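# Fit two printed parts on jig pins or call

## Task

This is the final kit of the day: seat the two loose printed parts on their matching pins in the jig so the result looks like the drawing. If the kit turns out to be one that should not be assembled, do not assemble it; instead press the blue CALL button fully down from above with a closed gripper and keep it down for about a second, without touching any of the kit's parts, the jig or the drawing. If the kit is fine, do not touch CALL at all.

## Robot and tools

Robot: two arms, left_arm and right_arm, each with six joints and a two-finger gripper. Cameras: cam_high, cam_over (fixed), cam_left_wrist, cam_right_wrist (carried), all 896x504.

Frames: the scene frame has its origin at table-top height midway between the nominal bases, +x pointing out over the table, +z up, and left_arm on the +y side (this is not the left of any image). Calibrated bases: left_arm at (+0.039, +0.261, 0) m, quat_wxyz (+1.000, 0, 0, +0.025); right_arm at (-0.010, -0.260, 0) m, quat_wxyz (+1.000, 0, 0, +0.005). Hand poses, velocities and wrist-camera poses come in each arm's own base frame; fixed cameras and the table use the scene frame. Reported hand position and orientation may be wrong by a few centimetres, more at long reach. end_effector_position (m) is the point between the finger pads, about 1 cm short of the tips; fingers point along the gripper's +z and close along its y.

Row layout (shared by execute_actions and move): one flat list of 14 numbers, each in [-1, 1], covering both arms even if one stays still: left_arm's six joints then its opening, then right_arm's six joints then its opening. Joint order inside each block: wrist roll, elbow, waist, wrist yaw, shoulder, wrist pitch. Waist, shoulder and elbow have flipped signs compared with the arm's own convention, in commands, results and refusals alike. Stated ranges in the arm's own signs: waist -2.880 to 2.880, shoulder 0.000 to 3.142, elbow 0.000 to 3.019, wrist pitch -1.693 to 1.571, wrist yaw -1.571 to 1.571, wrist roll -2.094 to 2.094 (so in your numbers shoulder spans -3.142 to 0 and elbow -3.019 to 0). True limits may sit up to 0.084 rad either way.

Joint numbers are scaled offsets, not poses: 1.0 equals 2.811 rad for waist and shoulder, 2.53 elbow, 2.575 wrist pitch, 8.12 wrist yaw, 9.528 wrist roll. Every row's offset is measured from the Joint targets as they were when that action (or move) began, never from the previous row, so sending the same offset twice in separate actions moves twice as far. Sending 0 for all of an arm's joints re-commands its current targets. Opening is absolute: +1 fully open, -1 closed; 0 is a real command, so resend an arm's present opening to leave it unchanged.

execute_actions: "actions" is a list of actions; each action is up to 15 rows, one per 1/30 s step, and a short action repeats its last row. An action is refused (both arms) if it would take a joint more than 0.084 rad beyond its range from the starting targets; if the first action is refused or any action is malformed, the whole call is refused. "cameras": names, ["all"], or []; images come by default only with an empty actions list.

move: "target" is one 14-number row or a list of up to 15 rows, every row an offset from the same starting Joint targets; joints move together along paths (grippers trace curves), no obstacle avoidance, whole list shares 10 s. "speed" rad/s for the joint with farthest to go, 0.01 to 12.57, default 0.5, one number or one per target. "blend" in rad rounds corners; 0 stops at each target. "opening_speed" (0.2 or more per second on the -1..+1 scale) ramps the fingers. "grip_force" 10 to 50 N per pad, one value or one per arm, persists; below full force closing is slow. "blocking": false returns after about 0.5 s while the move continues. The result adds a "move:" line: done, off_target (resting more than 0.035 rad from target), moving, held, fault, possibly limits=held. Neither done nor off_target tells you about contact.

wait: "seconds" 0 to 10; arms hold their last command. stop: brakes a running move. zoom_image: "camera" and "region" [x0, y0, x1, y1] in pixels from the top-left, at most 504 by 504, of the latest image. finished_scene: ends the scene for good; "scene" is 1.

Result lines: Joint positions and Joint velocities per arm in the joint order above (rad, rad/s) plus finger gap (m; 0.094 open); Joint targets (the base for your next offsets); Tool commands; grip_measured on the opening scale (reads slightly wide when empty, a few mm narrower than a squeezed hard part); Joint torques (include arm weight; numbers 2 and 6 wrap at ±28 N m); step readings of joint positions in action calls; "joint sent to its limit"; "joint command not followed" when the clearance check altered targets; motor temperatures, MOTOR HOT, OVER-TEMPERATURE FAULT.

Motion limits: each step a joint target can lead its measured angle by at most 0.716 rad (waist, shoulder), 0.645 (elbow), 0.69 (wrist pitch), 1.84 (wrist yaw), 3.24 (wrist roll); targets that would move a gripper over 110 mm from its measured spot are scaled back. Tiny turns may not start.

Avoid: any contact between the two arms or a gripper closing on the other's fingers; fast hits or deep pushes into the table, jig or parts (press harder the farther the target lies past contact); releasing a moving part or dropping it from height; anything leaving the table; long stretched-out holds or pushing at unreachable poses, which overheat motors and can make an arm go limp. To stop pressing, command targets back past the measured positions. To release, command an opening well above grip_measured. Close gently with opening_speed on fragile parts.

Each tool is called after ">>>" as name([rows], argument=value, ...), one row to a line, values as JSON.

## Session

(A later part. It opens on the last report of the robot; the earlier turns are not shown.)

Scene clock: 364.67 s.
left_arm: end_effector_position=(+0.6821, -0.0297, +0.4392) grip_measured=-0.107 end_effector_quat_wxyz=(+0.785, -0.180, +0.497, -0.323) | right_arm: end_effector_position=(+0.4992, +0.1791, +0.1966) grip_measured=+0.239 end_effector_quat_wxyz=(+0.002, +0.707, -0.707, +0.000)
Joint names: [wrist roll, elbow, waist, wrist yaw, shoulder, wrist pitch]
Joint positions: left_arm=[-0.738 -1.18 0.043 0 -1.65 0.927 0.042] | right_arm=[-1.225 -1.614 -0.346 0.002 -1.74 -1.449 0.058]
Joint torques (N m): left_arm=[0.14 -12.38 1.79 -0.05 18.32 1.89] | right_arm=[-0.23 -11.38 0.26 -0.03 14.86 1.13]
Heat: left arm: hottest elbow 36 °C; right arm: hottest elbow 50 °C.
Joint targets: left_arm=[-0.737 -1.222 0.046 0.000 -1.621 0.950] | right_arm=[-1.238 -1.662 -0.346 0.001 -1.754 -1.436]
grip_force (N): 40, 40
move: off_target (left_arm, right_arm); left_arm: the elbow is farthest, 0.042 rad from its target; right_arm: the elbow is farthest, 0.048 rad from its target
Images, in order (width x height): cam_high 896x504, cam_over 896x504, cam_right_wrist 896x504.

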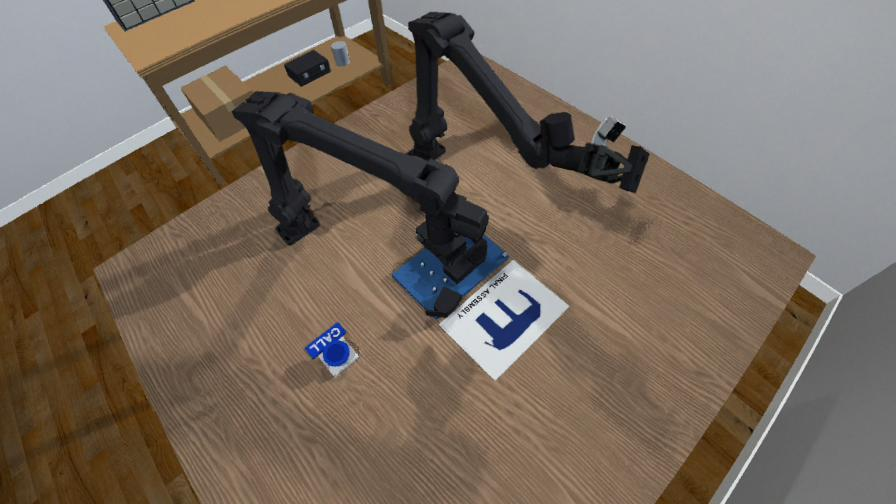

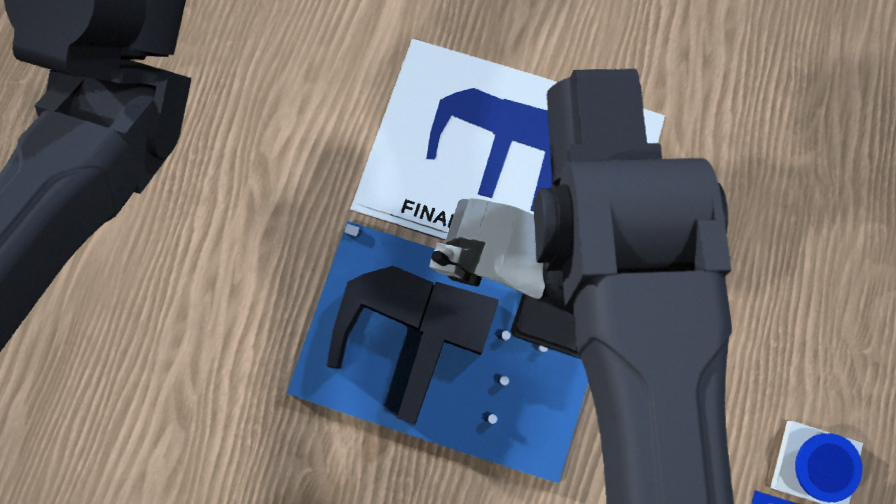

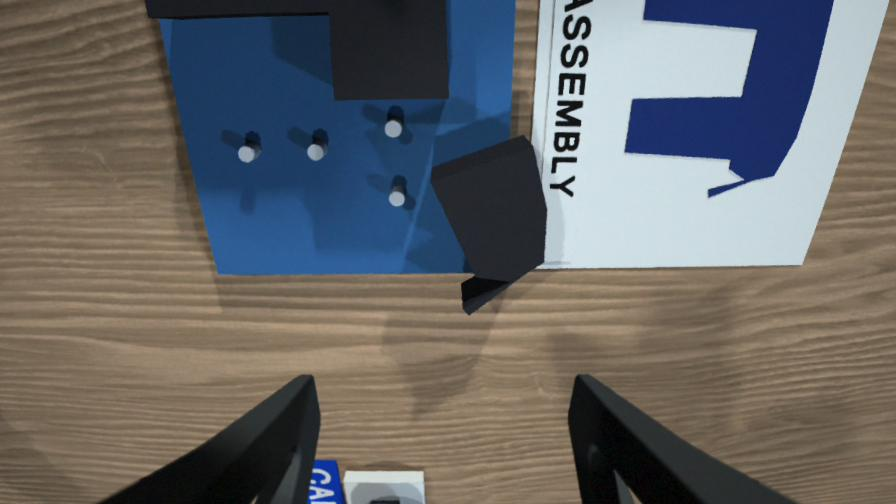

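>>> move(target=[0,0,0,0,0,0,-0.3,-0.04004,0.05455,0.01548,0,-0.03451,0.07223,0.36], speed=0.4, cameras=["cam_right_wrist"])

Scene clock: 375.40 s.
left_arm: end_effector_position=(+0.6821, -0.0297, +0.4392) grip_measured=-0.107 end_effector_quat_wxyz=(+0.785, -0.180, +0.497, -0.323) | right_arm: end_effector_position=(+0.5225, +0.1694, +0.1158) grip_measured=+0.359 end_effector_quat_wxyz=(+0.000, +0.819, -0.574, +0.001)
Joint names: [wrist roll, elbow, waist, wrist yaw, shoulder, wrist pitch]
Joint positions: left_arm=[-0.738 -1.18 0.043 0 -1.65 0.927 0.042] | right_arm=[-1.605 -1.524 -0.315 0.002 -1.831 -1.263 0.064]
Joint torques (N m): left_arm=[0.17 -12.55 1.79 -0.06 18.32 2] | right_arm=[-0.27 -7.54 1.38 -0.05 15.21 1.16]
Heat: left arm: hottest elbow 36 °C; right arm: hottest elbow 48 °C.
Joint targets: left_arm=[-0.737 -1.222 0.046 0.000 -1.621 0.950] | right_arm=[-1.619 -1.524 -0.303 0.001 -1.851 -1.250]
grip_force (N): 40, 40
move: off_target (left_arm); left_arm: the elbow is farthest, 0.042 rad from its target
Images, in order (width x height): cam_right_wrist 896x504.

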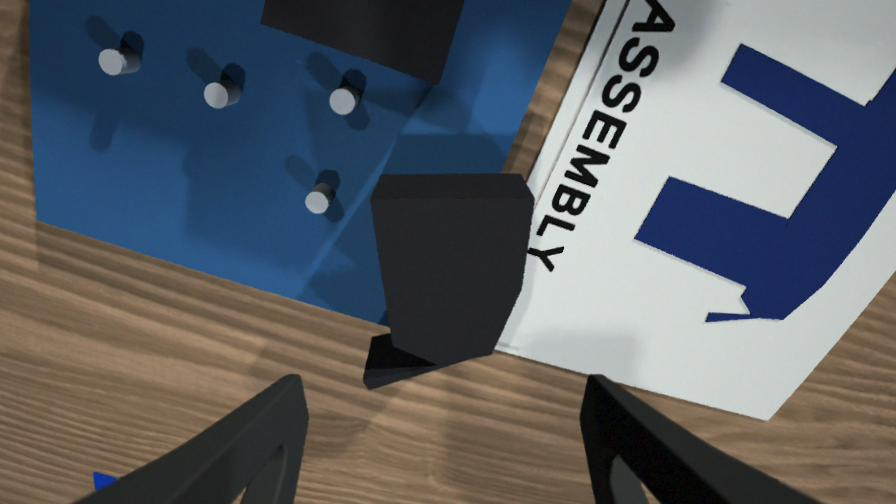

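>>> move(target=[0,0,0,0,0,0,-0.3, 0,0.03794,0,0,-0.03059,0.06951,0.30], speed=0.2, cameras=["cam_right_wrist","cam_over"])

Scene clock: 383.33 s.
left_arm: end_effector_position=(+0.6821, -0.0297, +0.4392) grip_measured=-0.107 end_effector_quat_wxyz=(+0.785, -0.180, +0.497, -0.323) | right_arm: end_effector_position=(+0.5244, +0.1700, +0.0378) grip_measured=+0.301 end_effector_quat_wxyz=(+0.000, +0.819, -0.573, +0.001)
Joint names: [wrist roll, elbow, waist, wrist yaw, shoulder, wrist pitch]
Joint positions: left_arm=[-0.738 -1.18 0.043 0 -1.65 0.927 0.042] | right_arm=[-1.605 -1.429 -0.315 0.002 -1.915 -1.085 0.061]
Joint torques (N m): left_arm=[0.13 -12.44 2.14 -0.04 18.61 2.06] | right_arm=[-0.26 -6.91 1.32 -0.04 15.91 1.26]
Heat: left arm: hottest elbow 36 °C; right arm: hottest elbow 46 °C.
Joint targets: left_arm=[-0.737 -1.222 0.046 0.000 -1.621 0.950] | right_arm=[-1.620 -1.428 -0.303 0.001 -1.937 -1.072]
grip_force (N): 40, 40
move: off_target (left_arm); left_arm: the elbow is farthest, 0.042 rad from its target
Images, in order (width x height): cam_over 896x504, cam_right_wrist 896x504.

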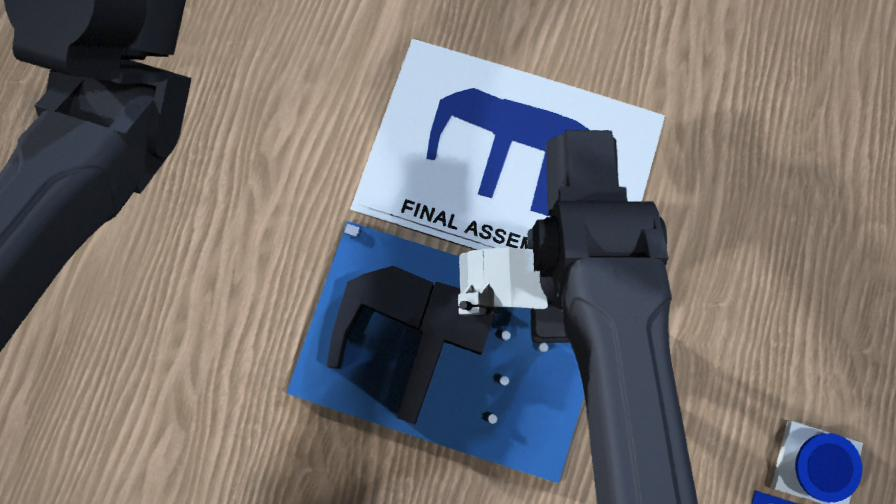

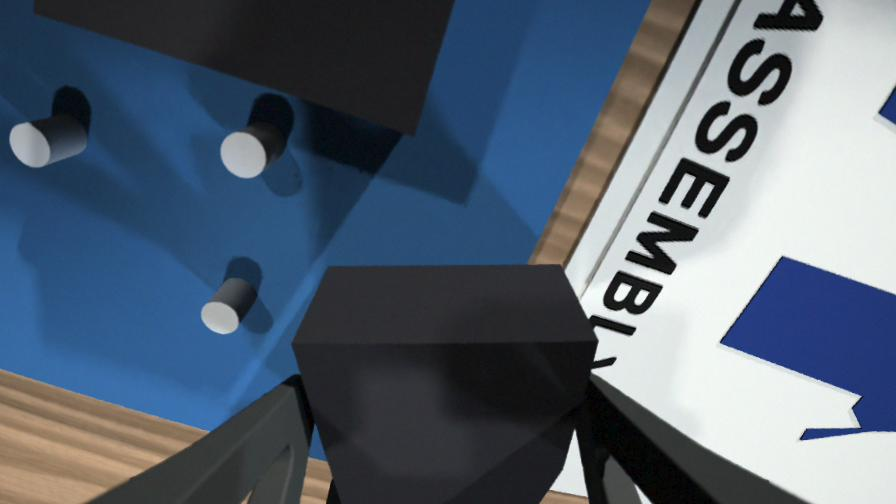

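>>> move(target=[0,0,0,0,0,0,-0.3, 0,0,0,0,0,0,0.0], opening_speed=0.4, cameras=["cam_right_wrist"])

Scene clock: 384.87 s.
left_arm: end_effector_position=(+0.6821, -0.0297, +0.4392) grip_measured=-0.107 end_effector_quat_wxyz=(+0.785, -0.180, +0.497, -0.323) | right_arm: end_effector_position=(+0.5246, +0.1701, +0.0378) grip_measured=+0.129 end_effector_quat_wxyz=(+0.000, +0.819, -0.573, +0.001)
Joint names: [wrist roll, elbow, waist, wrist yaw, shoulder, wrist pitch]
Joint positions: left_arm=[-0.738 -1.18 0.043 0 -1.65 0.927 0.042] | right_arm=[-1.606 -1.429 -0.315 0.002 -1.915 -1.084 0.053]
Joint torques (N m): left_arm=[0.13 -12.49 1.96 -0.06 18.61 1.98] | right_arm=[-0.24 -6.97 1.14 -0.05 15.74 1.13]
Heat: left arm: hottest elbow 36 °C; right arm: hottest elbow 46 °C.
Joint targets: left_arm=[-0.737 -1.222 0.046 0.000 -1.621 0.950] | right_arm=[-1.620 -1.428 -0.303 0.001 -1.937 -1.072]
grip_force (N): 40, 40
move: off_target (left_arm); left_arm: the elbow is farthest, 0.042 rad from its target
Images, in order (width x height): cam_right_wrist 896x504.

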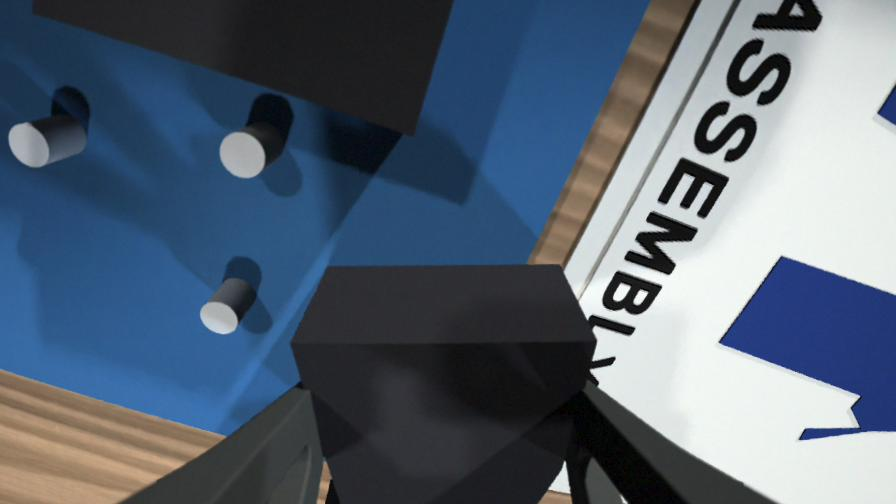

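>>> move([
  [0,0,0,0,0,0,-0.3, 0,-0.03953,0,0,0.03237,-0.04738,0.0],
  [0,0,0,0,0,0,-0.3, 0.04566,0.03241,-0.03486,0,0.06546,-0.02175,0.0],
], speed=[0.2,0.3], blend=[0.02,0], cameras=["cam_right_wrist"])

Scene clock: 390.13 s.
left_arm: end_effector_position=(+0.6821, -0.0297, +0.4392) grip_measured=-0.107 end_effector_quat_wxyz=(+0.785, -0.180, +0.497, -0.323) | right_arm: end_effector_position=(+0.4751, +0.1932, +0.0804) grip_measured=+0.129 end_effector_quat_wxyz=(+0.000, +0.713, -0.701, +0.001)
Joint names: [wrist roll, elbow, waist, wrist yaw, shoulder, wrist pitch]
Joint positions: left_arm=[-0.738 -1.18 0.043 0 -1.65 0.927 0.042] | right_arm=[-1.199 -1.346 -0.388 0.002 -1.776 -1.14 0.053]
Joint torques (N m): left_arm=[0.13 -12.62 1.73 -0.08 18.43 1.98] | right_arm=[0.06 -7.3 -0.79 -0.03 17.67 1.21]
Heat: left arm: hottest elbow 37 °C; right arm: hottest elbow 45 °C.
Joint targets: left_arm=[-0.737 -1.222 0.046 0.000 -1.621 0.950] | right_arm=[-1.184 -1.346 -0.401 0.001 -1.753 -1.128]
grip_force (N): 40, 40
move: off_target (left_arm); left_arm: the elbow is farthest, 0.042 rad from its target
Images, in order (width x height): cam_right_wrist 896x504.

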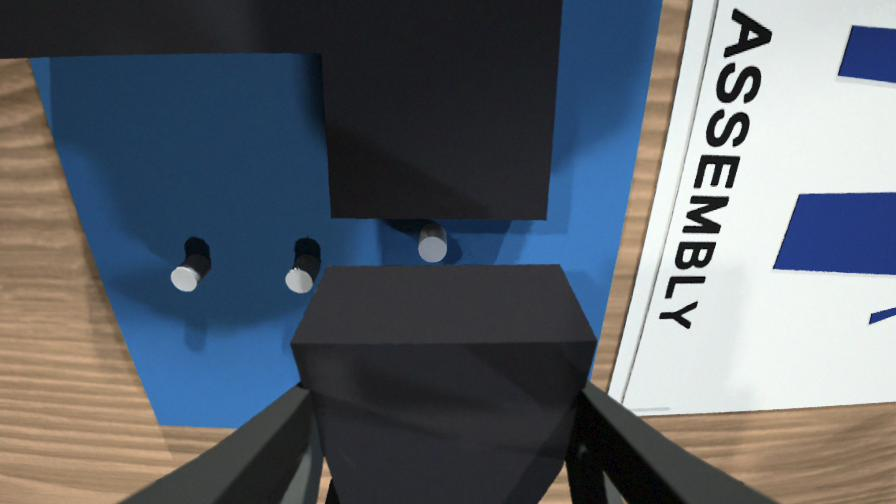

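>>> zoom_image(camera="cam_right_wrist", region=[300, 190, 600, 360])

Scaled by 1.680 from the camera's 896x504 image, which has a finer 1280x720 frame.

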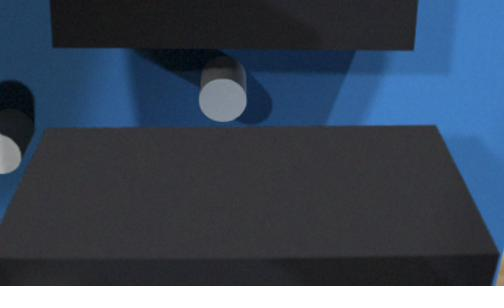

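>>> move(target=[0,0,0,0,0,0,-0.3, 0.0022,0.01403,-0.00334,0,-0.02789,0.02718,0.0], speed=0.1, cameras=["cam_right_wrist"])

Scene clock: 394.13 s.
left_arm: end_effector_position=(+0.6821, -0.0297, +0.4392) grip_measured=-0.107 end_effector_quat_wxyz=(+0.785, -0.180, +0.497, -0.323) | right_arm: end_effector_position=(+0.4724, +0.1969, +0.0476) grip_measured=+0.129 end_effector_quat_wxyz=(+0.004, +0.708, -0.706, -0.001)
Joint names: [wrist roll, elbow, waist, wrist yaw, shoulder, wrist pitch]
Joint positions: left_arm=[-0.738 -1.18 0.043 0 -1.65 0.927 0.042] | right_arm=[-1.178 -1.309 -0.396 0.001 -1.817 -1.07 0.053]
Joint torques (N m): left_arm=[0.13 -12.59 1.44 -0.05 18.32 1.91] | right_arm=[0.09 -7.12 -0.97 -0.01 14.45 1.14]
Heat: left arm: hottest elbow 37 °C; right arm: hottest elbow 44 °C.
Joint targets: left_arm=[-0.737 -1.222 0.046 0.000 -1.621 0.950] | right_arm=[-1.164 -1.311 -0.410 0.001 -1.831 -1.057]
grip_force (N): 40, 40
move: off_target (left_arm); left_arm: the elbow is farthest, 0.042 rad from its target
Images, in order (width x height): cam_right_wrist 896x504.

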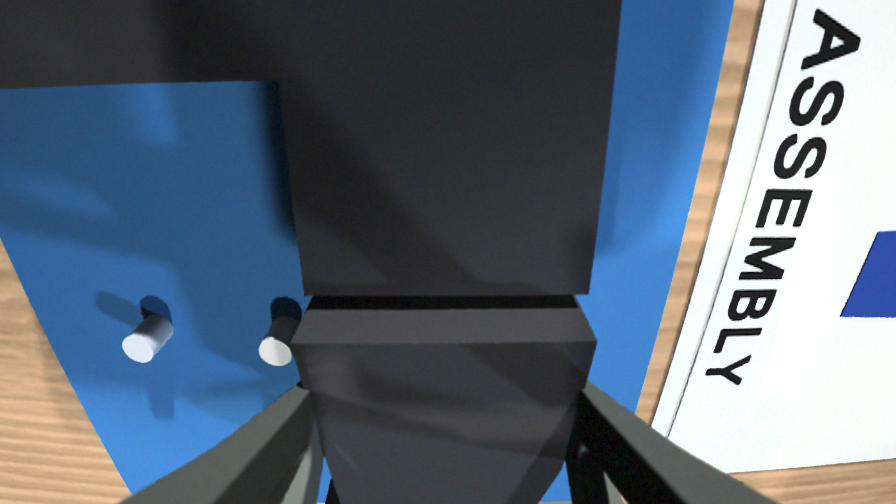

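>>> move(target=[0,0,0,0,0,0,-0.3, 0,0,-0.0018,0,-0.0025,0.0016,0.0], speed=0.02, cameras=["cam_right_wrist"])

>>> zoom_image(camera="cam_right_wrist", region=[270, 270, 620, 380])

Scene clock: 395.93 s.
left_arm: end_effector_position=(+0.6821, -0.0297, +0.4392) grip_measured=-0.107 end_effector_quat_wxyz=(+0.785, -0.180, +0.497, -0.323) | right_arm: end_effector_position=(+0.4723, +0.1994, +0.0472) grip_measured=+0.129 end_effector_quat_wxyz=(+0.002, +0.710, -0.704, +0.000)
Joint names: [wrist roll, elbow, waist, wrist yaw, shoulder, wrist pitch]
Joint positions: left_arm=[-0.738 -1.18 0.043 0 -1.65 0.927 0.042] | right_arm=[-1.178 -1.309 -0.401 0.001 -1.817 -1.066 0.053]
Joint torques (N m): left_arm=[0.15 -12.57 1.79 -0.03 18.61 1.92] | right_arm=[0.09 -7.09 -1.26 -0.01 14.39 1.18]
Heat: left arm: hottest elbow 37 °C; right arm: hottest elbow 44 °C.
Joint targets: left_arm=[-0.737 -1.222 0.046 0.000 -1.621 0.950] | right_arm=[-1.164 -1.311 -0.415 0.001 -1.838 -1.054]
grip_force (N): 40, 40
move: off_target (left_arm); left_arm: the elbow is farthest, 0.042 rad from its target
Images, in order (width x height): cam_right_wrist 896x504.

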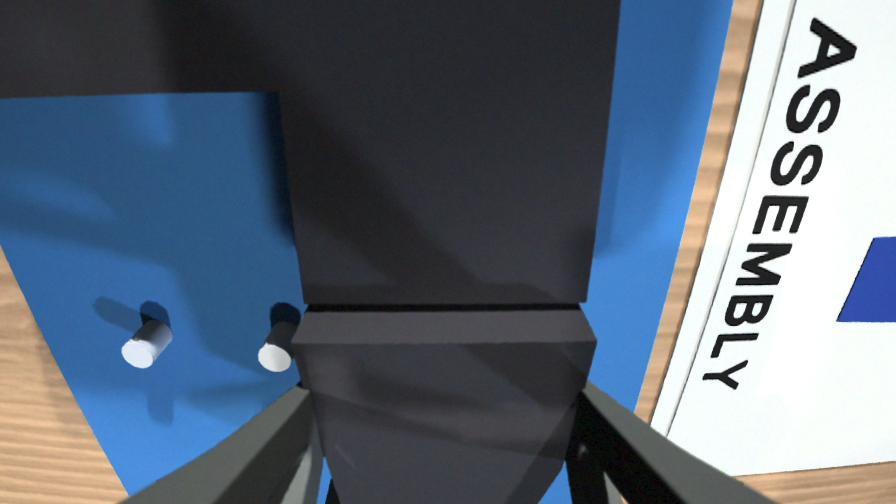

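Scaled by 1.440 from the camera's 896x504 image, which has a finer 1280x720 frame.

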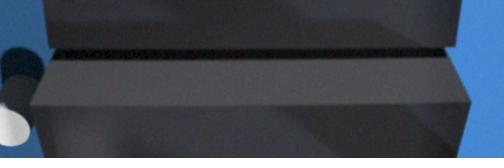

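>>> move(target=[0,0,0,0,0,0,-0.3, 0,0,-0.0018,0,-0.0012,0.0016,0.0], speed=0.015)

Scene clock: 397.17 s.
left_arm: end_effector_position=(+0.6821, -0.0297, +0.4392) grip_measured=-0.107 end_effector_quat_wxyz=(+0.785, -0.180, +0.497, -0.323) | right_arm: end_effector_position=(+0.4722, +0.2003, +0.0457) grip_measured=+0.129 end_effector_quat_wxyz=(+0.003, +0.711, -0.704, +0.000)
Joint names: [wrist roll, elbow, waist, wrist yaw, shoulder, wrist pitch]
Joint positions: left_arm=[-0.738 -1.18 0.043 0 -1.65 0.927 0.042] | right_arm=[-1.178 -1.309 -0.403 0.002 -1.82 -1.065 0.053]
Joint torques (N m): left_arm=[0.17 -12.57 1.44 -0.07 18.55 1.94] | right_arm=[0.09 -7.12 -1.08 -0.02 13.45 1.25]
Heat: left arm: hottest elbow 37 °C; right arm: hottest elbow 44 °C.
Joint targets: left_arm=[-0.737 -1.222 0.046 0.000 -1.621 0.950] | right_arm=[-1.164 -1.311 -0.420 0.001 -1.842 -1.049]
grip_force (N): 40, 40
move: off_target (left_arm); left_arm: the elbow is farthest, 0.042 rad from its target

>>> move(target=[0,0,0,0,0,0,-0.3, 0,0,-0.0007,0,-0.0018,0.0012,0.0], speed=0.015, cameras=["cam_right_wrist"])

Scene clock: 398.20 s.
left_arm: end_effector_position=(+0.6821, -0.0297, +0.4392) grip_measured=-0.107 end_effector_quat_wxyz=(+0.785, -0.180, +0.497, -0.323) | right_arm: end_effector_position=(+0.4725, +0.2003, +0.0433) grip_measured=+0.129 end_effector_quat_wxyz=(+0.004, +0.711, -0.704, +0.000)
Joint names: [wrist roll, elbow, waist, wrist yaw, shoulder, wrist pitch]
Joint positions: left_arm=[-0.738 -1.18 0.043 0 -1.65 0.927 0.042] | right_arm=[-1.178 -1.309 -0.403 0.002 -1.825 -1.061 0.053]
Joint torques (N m): left_arm=[0.13 -12.56 1.44 -0.06 18.78 2.02] | right_arm=[0.08 -7.12 -1.14 -0.06 14.04 1.13]
Heat: left arm: hottest elbow 37 °C; right arm: hottest elbow 44 °C.
Joint targets: left_arm=[-0.737 -1.222 0.046 0.000 -1.621 0.950] | right_arm=[-1.164 -1.311 -0.422 0.001 -1.847 -1.046]
grip_force (N): 40, 40
move: off_target (left_arm); left_arm: the elbow is farthest, 0.042 rad from its target
Images, in order (width x height): cam_right_wrist 896x504.

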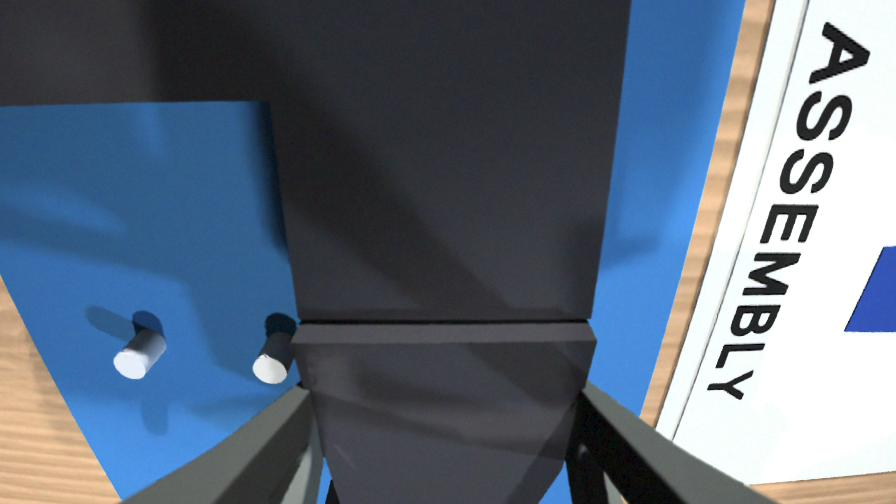

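>>> move(target=[0,0,0,0,0,0,-0.3, 0,0.00237,0,0,-0.00285,0.0062,0.0], speed=0.02)

Scene clock: 399.93 s.
left_arm: end_effector_position=(+0.6821, -0.0297, +0.4392) grip_measured=-0.107 end_effector_quat_wxyz=(+0.785, -0.180, +0.497, -0.323) | right_arm: end_effector_position=(+0.4734, +0.2003, +0.0380) grip_measured=+0.129 end_effector_quat_wxyz=(+0.003, +0.711, -0.704, +0.001)
Joint names: [wrist roll, elbow, waist, wrist yaw, shoulder, wrist pitch]
Joint positions: left_arm=[-0.738 -1.18 0.043 0 -1.65 0.927 0.042] | right_arm=[-1.178 -1.304 -0.403 0.004 -1.833 -1.047 0.053]
Joint torques (N m): left_arm=[0.18 -12.53 1.44 -0.04 18.37 2.03] | right_arm=[0.09 -6.95 -1.44 -0.14 14.1 1.33]
Heat: left arm: hottest elbow 37 °C; right arm: hottest elbow 44 °C.
Joint targets: left_arm=[-0.737 -1.222 0.046 0.000 -1.621 0.950] | right_arm=[-1.164 -1.305 -0.422 0.001 -1.854 -1.030]
grip_force (N): 40, 40
move: off_target (left_arm); left_arm: the elbow is farthest, 0.042 rad from its target

>>> move(target=[0,0,0,0,0,0,-0.3, 0,0,0,0,-0.0014,0.0014,0.0], speed=0.02, cameras=["cam_right_wrist","cam_over"])

>>> zoom_image(camera="cam_over", region=[300, 230, 620, 480])

Scene clock: 401.17 s.
left_arm: end_effector_position=(+0.6821, -0.0297, +0.4392) grip_measured=-0.107 end_effector_quat_wxyz=(+0.785, -0.180, +0.497, -0.323) | right_arm: end_effector_position=(+0.4734, +0.2003, +0.0379) grip_measured=+0.129 end_effector_quat_wxyz=(+0.003, +0.711, -0.704, +0.001)
Joint names: [wrist roll, elbow, waist, wrist yaw, shoulder, wrist pitch]
Joint positions: left_arm=[-0.738 -1.18 0.043 0 -1.65 0.927 0.042] | right_arm=[-1.178 -1.304 -0.403 0.004 -1.833 -1.047 0.053]
Joint torques (N m): left_arm=[0.16 -12.41 1.96 -0.05 18.49 1.87] | right_arm=[0.08 -6.94 -1.44 -0.12 13.74 1.44]
Heat: left arm: hottest elbow 37 °C; right arm: hottest elbow 44 °C.
Joint targets: left_arm=[-0.737 -1.222 0.046 0.000 -1.621 0.950] | right_arm=[-1.164 -1.305 -0.422 0.001 -1.859 -1.027]
grip_force (N): 40, 40
move: off_target (left_arm); left_arm: the elbow is farthest, 0.042 rad from its target
Images, in order (width x height): cam_over 896x504, cam_right_wrist 896x504.

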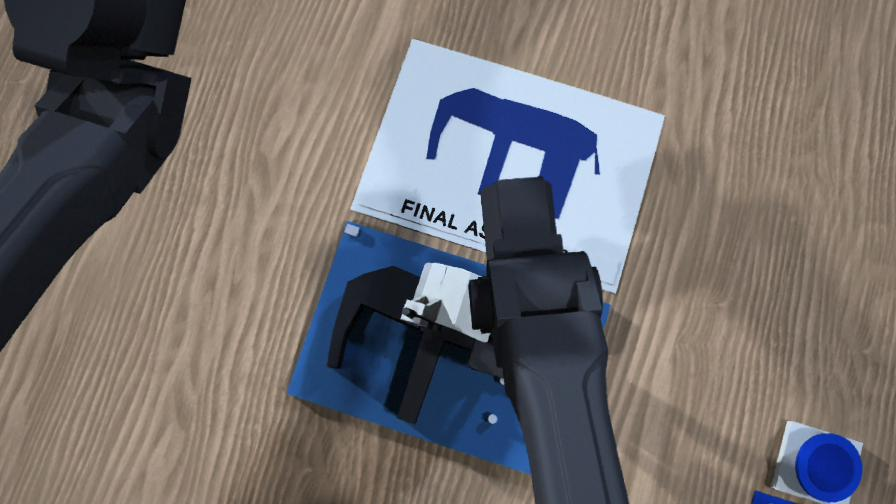

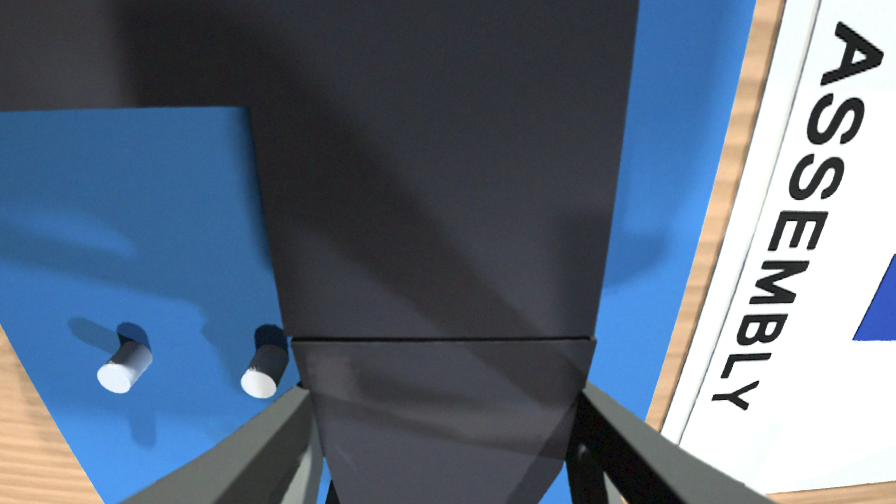

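Scaled by 1.575 from the camera's 896x504 image, which has a finer 1280x720 frame.

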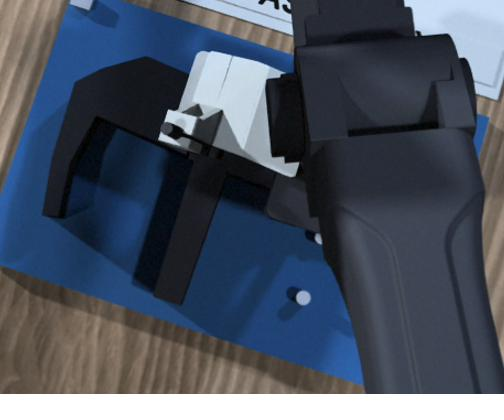

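>>> move([
  [0,0,0,0,0,0,-0.3, 0,0,0,0,0.0028,0,0.26],
  [0,0,0,0,0,0,-0.3, 0,-0.0158,0,0,0.01565,-0.0109,0.26],
  [0,0,0,0,0,0,-0.3, 0,-0.04328,0,0,0.03949,-0.0602,0.26],
], speed=[0.1,0.1,0.12], opening_speed=0.4, cameras=["cam_right_wrist"])

Scene clock: 406.90 s.
left_arm: end_effector_position=(+0.6821, -0.0297, +0.4392) grip_measured=-0.107 end_effector_quat_wxyz=(+0.785, -0.180, +0.497, -0.323) | right_arm: end_effector_position=(+0.4737, +0.2038, +0.0964) grip_measured=+0.259 end_effector_quat_wxyz=(-0.004, +0.713, -0.702, +0.003)
Joint names: [wrist roll, elbow, waist, wrist yaw, shoulder, wrist pitch]
Joint positions: left_arm=[-0.738 -1.18 0.043 0 -1.65 0.927 0.042] | right_arm=[-1.178 -1.37 -0.408 0.003 -1.76 -1.17 0.059]
Joint torques (N m): left_arm=[0.11 -12.55 2.26 -0.08 18.2 2.07] | right_arm=[0.1 -10.59 -0.73 -0.1 16.73 0.23]
Heat: left arm: hottest elbow 37 °C; right arm: hottest elbow 44 °C.
Joint targets: left_arm=[-0.737 -1.222 0.046 0.000 -1.621 0.950] | right_arm=[-1.164 -1.414 -0.422 0.001 -1.747 -1.182]
grip_force (N): 40, 40
move: off_target (left_arm, right_arm); left_arm: the elbow is farthest, 0.042 rad from its target; right_arm: the elbow is farthest, 0.045 rad from its target
Images, in order (width x height): cam_right_wrist 896x504.

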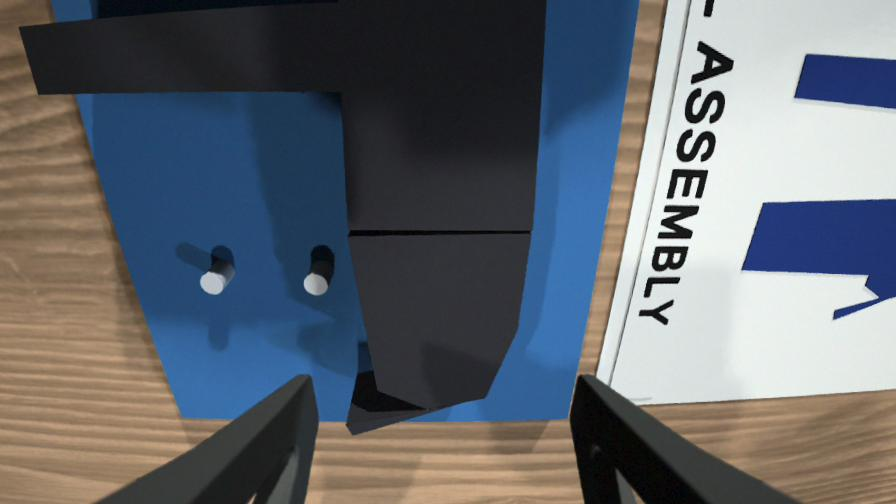

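>>> move([
  [0,-0.1249,0,0,0.0046,-0.9262,-0.3, -0.0078,0.0134,0.1857,0,0.1412,-0.1468,0.26],
  [0.0019,-0.0166,0.2590,0,-0.0356,-0.8004,-0.3, -0.0078,0.0134,0.1857,0,0.1412,-0.1468,0.26],
], speed=[1.0,0.6], blend=[0.08,0], cameras=["cam_left_wrist","cam_over"])

Scene clock: 415.37 s.
left_arm: end_effector_position=(+0.3455, -0.3392, +0.0766) grip_measured=-0.107 end_effector_quat_wxyz=(-0.004, +0.024, +1.000, +0.004) | right_arm: end_effector_position=(+0.3973, -0.0356, +0.2714) grip_measured=+0.259 end_effector_quat_wxyz=(+0.013, -0.538, +0.843, -0.011)
Joint names: [wrist roll, elbow, waist, wrist yaw, shoulder, wrist pitch]
Joint positions: left_arm=[-0.727 -1.258 0.775 0 -1.72 -1.121 0.042] | right_arm=[-1.224 -1.37 0.087 0.002 -1.359 -1.548 0.059]
Joint torques (N m): left_arm=[0.15 -8.17 1.26 -0.14 15.62 0.42] | right_arm=[-0.25 -8.76 1.38 -0.07 9.93 0.32]
Heat: left arm: hottest elbow 38 °C; right arm: hottest elbow 45 °C.
Joint targets: left_arm=[-0.719 -1.264 0.774 0.000 -1.721 -1.111] | right_arm=[-1.238 -1.380 0.100 0.001 -1.350 -1.560]
grip_force (N): 40, 40
move: done
Images, in order (width x height): cam_over 896x504, cam_left_wrist 896x504.

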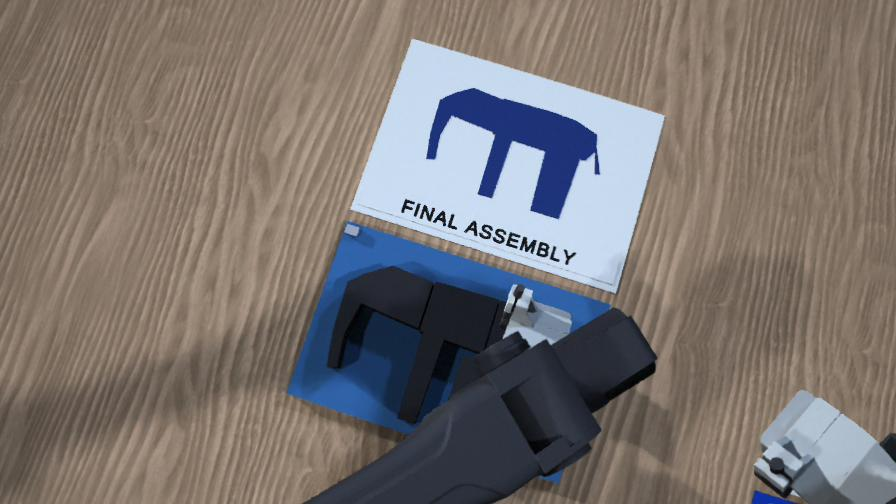

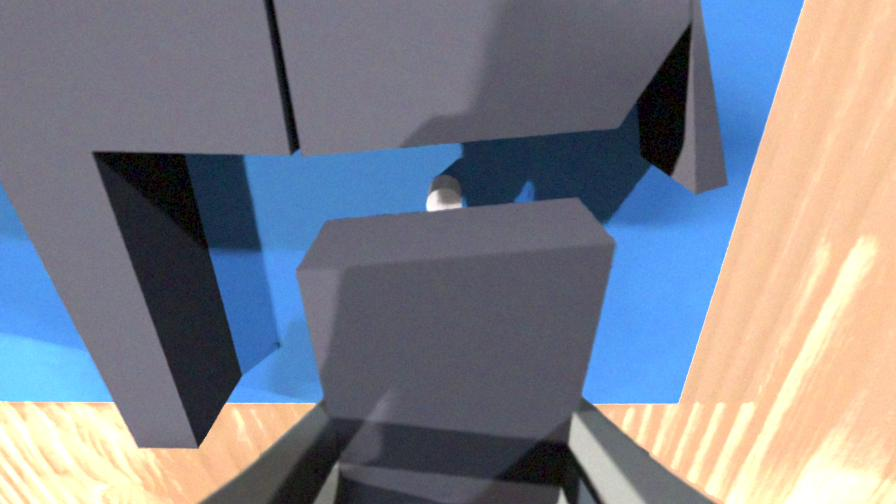

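>>> move(target=[0,0.00711,-0.00391,0,-0.01387,0.02136,-0.3, 0,0,0,0,0,0,0.26], speed=0.06, cameras=["cam_left_wrist"])

Scene clock: 420.97 s.
left_arm: end_effector_position=(+0.3488, -0.3425, +0.0555) grip_measured=-0.107 end_effector_quat_wxyz=(-0.003, +0.024, +1.000, +0.002) | right_arm: end_effector_position=(+0.3973, -0.0356, +0.2714) grip_measured=+0.259 end_effector_quat_wxyz=(+0.013, -0.538, +0.843, -0.011)
Joint names: [wrist roll, elbow, waist, wrist yaw, shoulder, wrist pitch]
Joint positions: left_arm=[-0.727 -1.242 0.775 0 -1.754 -1.066 0.042] | right_arm=[-1.224 -1.37 0.087 0.002 -1.359 -1.548 0.059]
Joint torques (N m): left_arm=[0.16 -7.79 0.38 -0.15 15.38 0.29] | right_arm=[-0.24 -8.73 1.55 -0.06 9.93 0.29]
Heat: left arm: hottest elbow 38 °C; right arm: hottest elbow 45 °C.
Joint targets: left_arm=[-0.719 -1.245 0.763 0.000 -1.760 -1.056] | right_arm=[-1.238 -1.380 0.100 0.001 -1.350 -1.560]
grip_force (N): 40, 40
move: done
Images, in order (width x height): cam_left_wrist 896x504.

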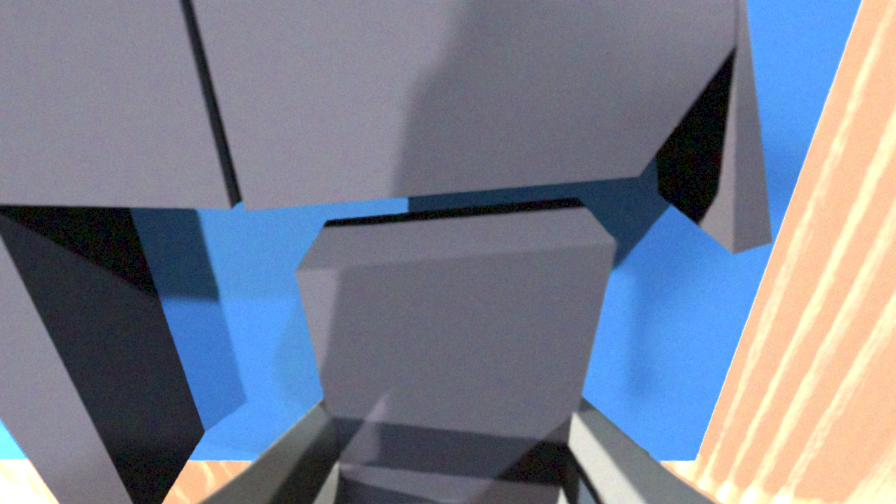

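>>> move(target=[0,0.00096,-0.0020,0,-0.00565,0.00711,-0.3, 0,0,0,0,0,0,0.26], speed=0.03, cameras=["cam_left_wrist"])

Scene clock: 424.10 s.
left_arm: end_effector_position=(+0.3521, -0.3438, +0.0481) grip_measured=-0.107 end_effector_quat_wxyz=(-0.002, +0.023, +1.000, +0.001) | right_arm: end_effector_position=(+0.3973, -0.0356, +0.2714) grip_measured=+0.259 end_effector_quat_wxyz=(+0.013, -0.538, +0.843, -0.011)
Joint names: [wrist roll, elbow, waist, wrist yaw, shoulder, wrist pitch]
Joint positions: left_arm=[-0.727 -1.242 0.773 0 -1.77 -1.048 0.042] | right_arm=[-1.224 -1.37 0.087 0.002 -1.359 -1.548 0.059]
Joint torques (N m): left_arm=[0.18 -7.49 0.21 -0.1 15.62 0.24] | right_arm=[-0.24 -8.8 1.32 -0.06 10.11 0.29]
Heat: left arm: hottest elbow 38 °C; right arm: hottest elbow 45 °C.
Joint targets: left_arm=[-0.719 -1.243 0.758 0.000 -1.776 -1.038] | right_arm=[-1.238 -1.380 0.100 0.001 -1.350 -1.560]
grip_force (N): 40, 40
move: done
Images, in order (width x height): cam_left_wrist 896x504.

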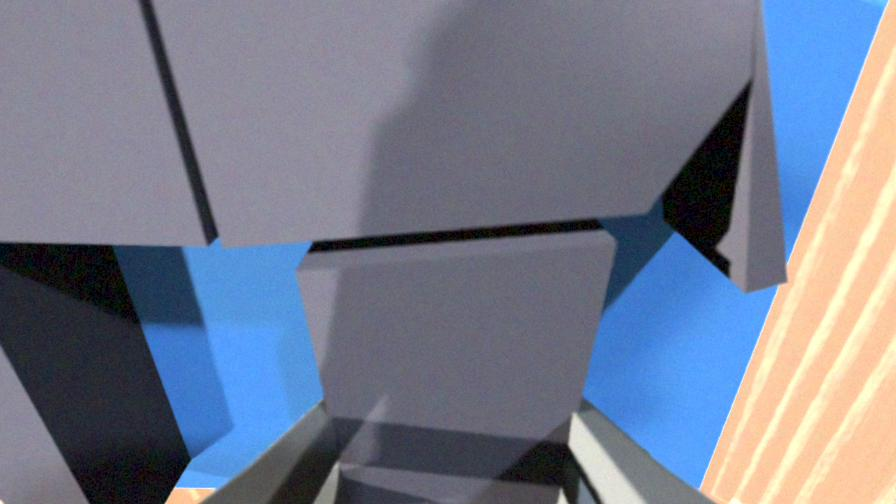

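>>> move(target=[0,0,-0.0007,0,-0.0039,0.0039,-0.3, 0,0,0,0,0,0,0.26], speed=0.02)

Scene clock: 426.43 s.
left_arm: end_effector_position=(+0.3534, -0.3445, +0.0454) grip_measured=-0.107 end_effector_quat_wxyz=(-0.001, +0.022, +1.000, +0.001) | right_arm: end_effector_position=(+0.3973, -0.0356, +0.2714) grip_measured=+0.259 end_effector_quat_wxyz=(+0.013, -0.538, +0.843, -0.011)
Joint names: [wrist roll, elbow, waist, wrist yaw, shoulder, wrist pitch]
Joint positions: left_arm=[-0.727 -1.242 0.772 0 -1.775 -1.04 0.042] | right_arm=[-1.224 -1.37 0.087 0.002 -1.359 -1.548 0.059]
Joint torques (N m): left_arm=[0.18 -7.46 -0.32 -0.15 15.44 0.38] | right_arm=[-0.25 -8.73 1.38 -0.05 9.99 0.34]
Heat: left arm: hottest elbow 38 °C; right arm: hottest elbow 45 °C.
Joint targets: left_arm=[-0.719 -1.243 0.756 0.000 -1.786 -1.028] | right_arm=[-1.238 -1.380 0.100 0.001 -1.350 -1.560]
grip_force (N): 40, 40
move: done

>>> move(target=[0,0,-0.0026,0,0,-0.0148,-0.3, 0,0,0,0,0,0,0.26], speed=0.02)

Scene clock: 431.37 s.
left_arm: end_effector_position=(+0.3530, -0.3395, +0.0435) grip_measured=-0.107 end_effector_quat_wxyz=(-0.008, +0.019, +1.000, +0.007) | right_arm: end_effector_position=(+0.3973, -0.0356, +0.2714) grip_measured=+0.259 end_effector_quat_wxyz=(+0.013, -0.538, +0.843, -0.011)
Joint names: [wrist roll, elbow, waist, wrist yaw, shoulder, wrist pitch]
Joint positions: left_arm=[-0.726 -1.242 0.765 0 -1.779 -1.054 0.042] | right_arm=[-1.224 -1.37 0.087 0.002 -1.359 -1.548 0.059]
Joint torques (N m): left_arm=[0.13 -7.45 0.32 -0.12 15.74 -0.44] | right_arm=[-0.24 -8.75 1.2 -0.05 9.88 0.32]
Heat: left arm: hottest elbow 38 °C; right arm: hottest elbow 45 °C.
Joint targets: left_arm=[-0.719 -1.243 0.748 0.000 -1.787 -1.066] | right_arm=[-1.238 -1.380 0.100 0.001 -1.350 -1.560]
grip_force (N): 40, 40
move: done

>>> move(target=[0,0,0,0,-0.0018,0,-0.3, 0,0,0,0,0,0,0.26], speed=0.02, cameras=["cam_left_wrist"])

Scene clock: 433.57 s.
left_arm: end_effector_position=(+0.3529, -0.3394, +0.0424) grip_measured=-0.107 end_effector_quat_wxyz=(-0.008, +0.019, +1.000, +0.008) | right_arm: end_effector_position=(+0.3973, -0.0356, +0.2714) grip_measured=+0.259 end_effector_quat_wxyz=(+0.013, -0.538, +0.843, -0.011)
Joint names: [wrist roll, elbow, waist, wrist yaw, shoulder, wrist pitch]
Joint positions: left_arm=[-0.726 -1.242 0.765 0 -1.782 -1.054 0.042] | right_arm=[-1.224 -1.37 0.087 0.002 -1.359 -1.548 0.059]
Joint torques (N m): left_arm=[0.15 -7.42 0.21 -0.1 15.85 -0.46] | right_arm=[-0.24 -8.73 1.32 -0.06 9.93 0.32]
Heat: left arm: hottest elbow 38 °C; right arm: hottest elbow 45 °C.
Joint targets: left_arm=[-0.719 -1.243 0.748 0.000 -1.792 -1.066] | right_arm=[-1.238 -1.380 0.100 0.001 -1.350 -1.560]
grip_force (N): 40, 40
move: done
Images, in order (width x height): cam_left_wrist 896x504.

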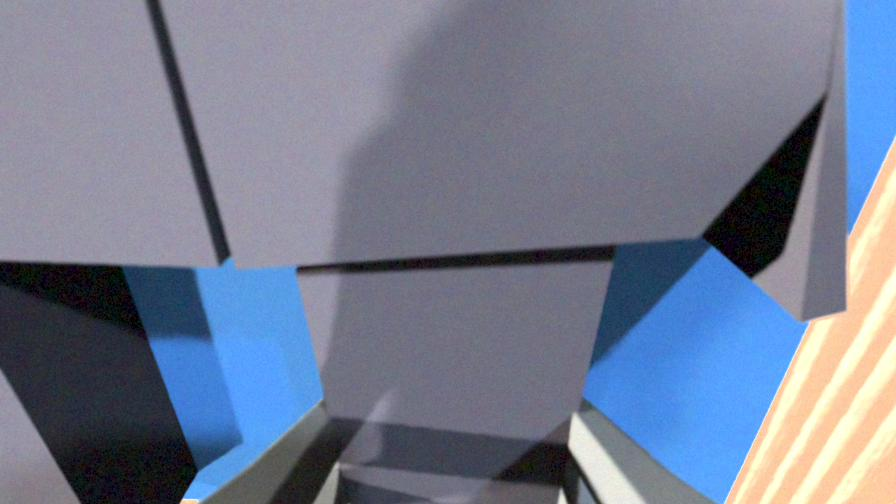

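>>> zoom_image(camera="cam_left_wrist", region=[200, 200, 720, 480])

Region (200, 200, 720, 480) is 520x280 pixels. A region can be at most 504 by 504 pixels.

>>> zoom_image(camera="cam_left_wrist", region=[220, 220, 720, 480])

Scaled by 1.008 from the camera's 896x504 image, which has a finer 1280x720 frame.

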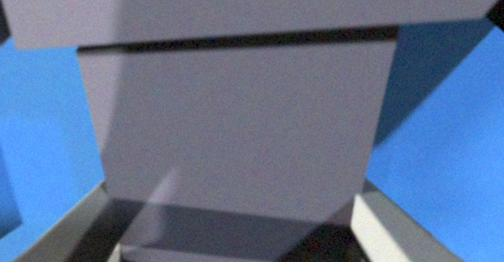

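>>> move(target=[0,0,0,0,-0.0030,0.0105,-0.3, 0,0,0,0,0,0,0.26], speed=0.015)

Scene clock: 439.60 s.
left_arm: end_effector_position=(+0.3533, -0.3399, +0.0374) grip_measured=-0.107 end_effector_quat_wxyz=(-0.010, +0.019, +1.000, +0.009) | right_arm: end_effector_position=(+0.3973, -0.0356, +0.2714) grip_measured=+0.259 end_effector_quat_wxyz=(+0.013, -0.538, +0.843, -0.011)
Joint names: [wrist roll, elbow, waist, wrist yaw, shoulder, wrist pitch]
Joint positions: left_arm=[-0.726 -1.242 0.765 0.001 -1.792 -1.047 0.042] | right_arm=[-1.224 -1.37 0.087 0.002 -1.359 -1.548 0.059]
Joint torques (N m): left_arm=[0.13 -7.36 -0.03 -0.13 15.33 0.29] | right_arm=[-0.25 -8.76 1.2 -0.07 9.99 0.32]
Heat: left arm: hottest elbow 37 °C; right arm: hottest elbow 45 °C.
Joint targets: left_arm=[-0.719 -1.243 0.748 0.000 -1.800 -1.039] | right_arm=[-1.238 -1.380 0.100 0.001 -1.350 -1.560]
grip_force (N): 40, 40
move: done

>>> move(target=[0,0,0,0,-0.0018,0.0024,-0.3, 0,0,0,0,0,0,0.26], speed=0.015, cameras=["cam_left_wrist"])

Scene clock: 442.37 s.
left_arm: end_effector_position=(+0.3534, -0.3399, +0.0365) grip_measured=-0.107 end_effector_quat_wxyz=(-0.010, +0.019, +1.000, +0.009) | right_arm: end_effector_position=(+0.3973, -0.0356, +0.2714) grip_measured=+0.259 end_effector_quat_wxyz=(+0.013, -0.538, +0.843, -0.011)
Joint names: [wrist roll, elbow, waist, wrist yaw, shoulder, wrist pitch]
Joint positions: left_arm=[-0.726 -1.242 0.765 0.001 -1.794 -1.046 0.042] | right_arm=[-1.224 -1.37 0.087 0.002 -1.359 -1.548 0.059]
Joint torques (N m): left_arm=[0.16 -7.32 -0.21 -0.12 15.15 0.5] | right_arm=[-0.25 -8.69 1.2 -0.06 9.93 0.25]
Heat: left arm: hottest elbow 37 °C; right arm: hottest elbow 45 °C.
Joint targets: left_arm=[-0.719 -1.243 0.748 0.000 -1.805 -1.033] | right_arm=[-1.238 -1.380 0.100 0.001 -1.350 -1.560]
grip_force (N): 40, 40
move: done
Images, in order (width x height): cam_left_wrist 896x504.

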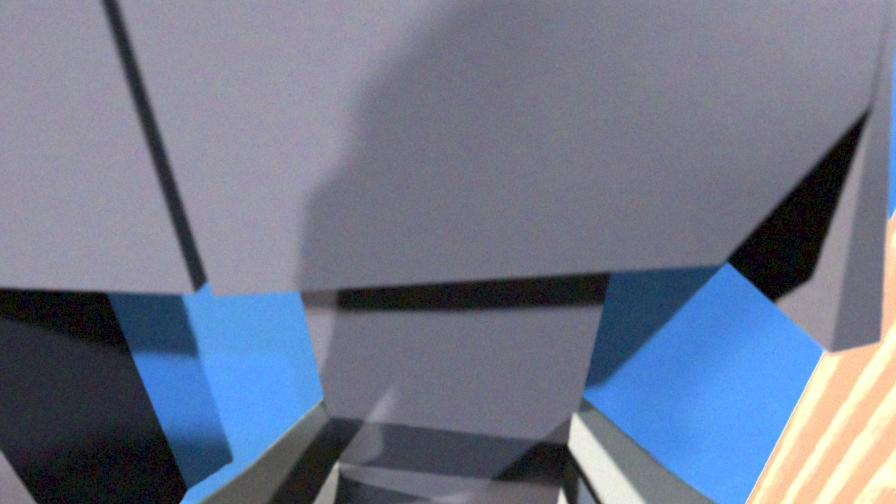

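>>> move(target=[0,0,0,0,-0.0020,0.0024,-0.3, 0,0,0,0,0,0,0.26], speed=0.015)

Scene clock: 444.80 s.
left_arm: end_effector_position=(+0.3534, -0.3400, +0.0363) grip_measured=-0.107 end_effector_quat_wxyz=(-0.010, +0.019, +1.000, +0.009) | right_arm: end_effector_position=(+0.3973, -0.0356, +0.2714) grip_measured=+0.259 end_effector_quat_wxyz=(+0.013, -0.538, +0.843, -0.011)
Joint names: [wrist roll, elbow, waist, wrist yaw, shoulder, wrist pitch]
Joint positions: left_arm=[-0.726 -1.242 0.765 0.001 -1.795 -1.046 0.042] | right_arm=[-1.224 -1.37 0.087 0.002 -1.359 -1.548 0.059]
Joint torques (N m): left_arm=[0.15 -7.34 -0.15 -0.11 14.92 0.75] | right_arm=[-0.24 -8.73 1.26 -0.06 9.93 0.32]
Heat: left arm: hottest elbow 37 °C; right arm: hottest elbow 45 °C.
Joint targets: left_arm=[-0.719 -1.243 0.748 0.000 -1.811 -1.027] | right_arm=[-1.238 -1.380 0.100 0.001 -1.350 -1.560]
grip_force (N): 40, 40
move: done

>>> move([
  [0,0,0,0,0.0032,-0.0027,0.06, 0,0,0,0,0,0,0.26],
  [0,-0.02134,0,0,0.0103,-0.0105,0.06, 0,0,0,0,0,0,0.26],
  [0,-0.05316,0,0,0.04127,-0.06835,0.06, 0,0,0,0,0,0,0.26],
], speed=[0.1,0.1,0.12], opening_speed=0.4, cameras=["cam_left_wrist"])

Scene clock: 450.07 s.
left_arm: end_effector_position=(+0.3555, -0.3407, +0.0991) grip_measured=+0.058 end_effector_quat_wxyz=(-0.008, +0.019, +1.000, +0.007) | right_arm: end_effector_position=(+0.3973, -0.0356, +0.2714) grip_measured=+0.259 end_effector_quat_wxyz=(+0.013, -0.538, +0.843, -0.011)
Joint names: [wrist roll, elbow, waist, wrist yaw, shoulder, wrist pitch]
Joint positions: left_arm=[-0.726 -1.323 0.763 0.001 -1.721 -1.195 0.05] | right_arm=[-1.224 -1.37 0.087 0.002 -1.359 -1.548 0.059]
Joint torques (N m): left_arm=[0.18 -12.64 0.15 -0.12 18.14 -0.43] | right_arm=[-0.24 -8.8 1.32 -0.05 9.82 0.28]
Heat: left arm: hottest elbow 37 °C; right arm: hottest elbow 45 °C.
Joint targets: left_arm=[-0.719 -1.378 0.749 0.000 -1.695 -1.203] | right_arm=[-1.238 -1.380 0.100 0.001 -1.350 -1.560]
grip_force (N): 40, 40
move: off_target (left_arm); left_arm: the elbow is farthest, 0.054 rad from its target
Images, in order (width x height): cam_left_wrist 896x504.

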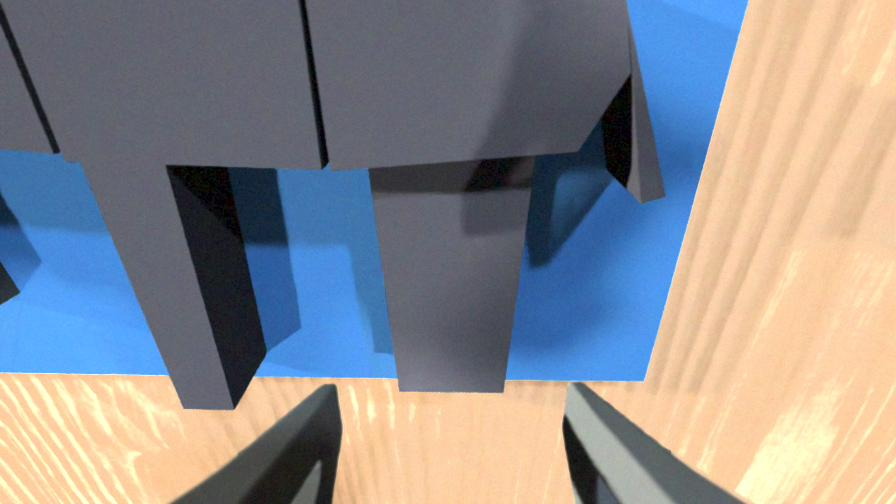

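>>> zoom_image(camera="cam_left_wrist", region=[320, 130, 600, 410])

Scaled by 1.800 from the camera's 896x504 image, which has a finer 1280x720 frame.

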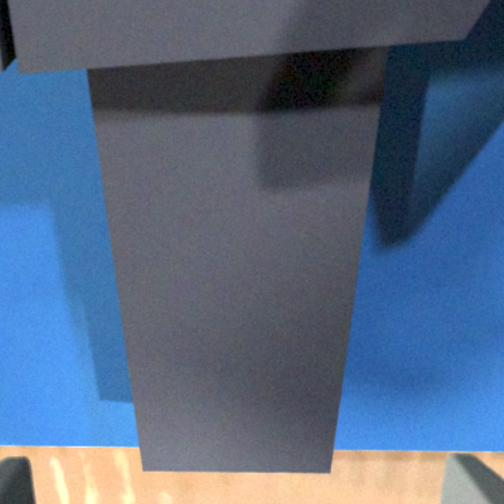

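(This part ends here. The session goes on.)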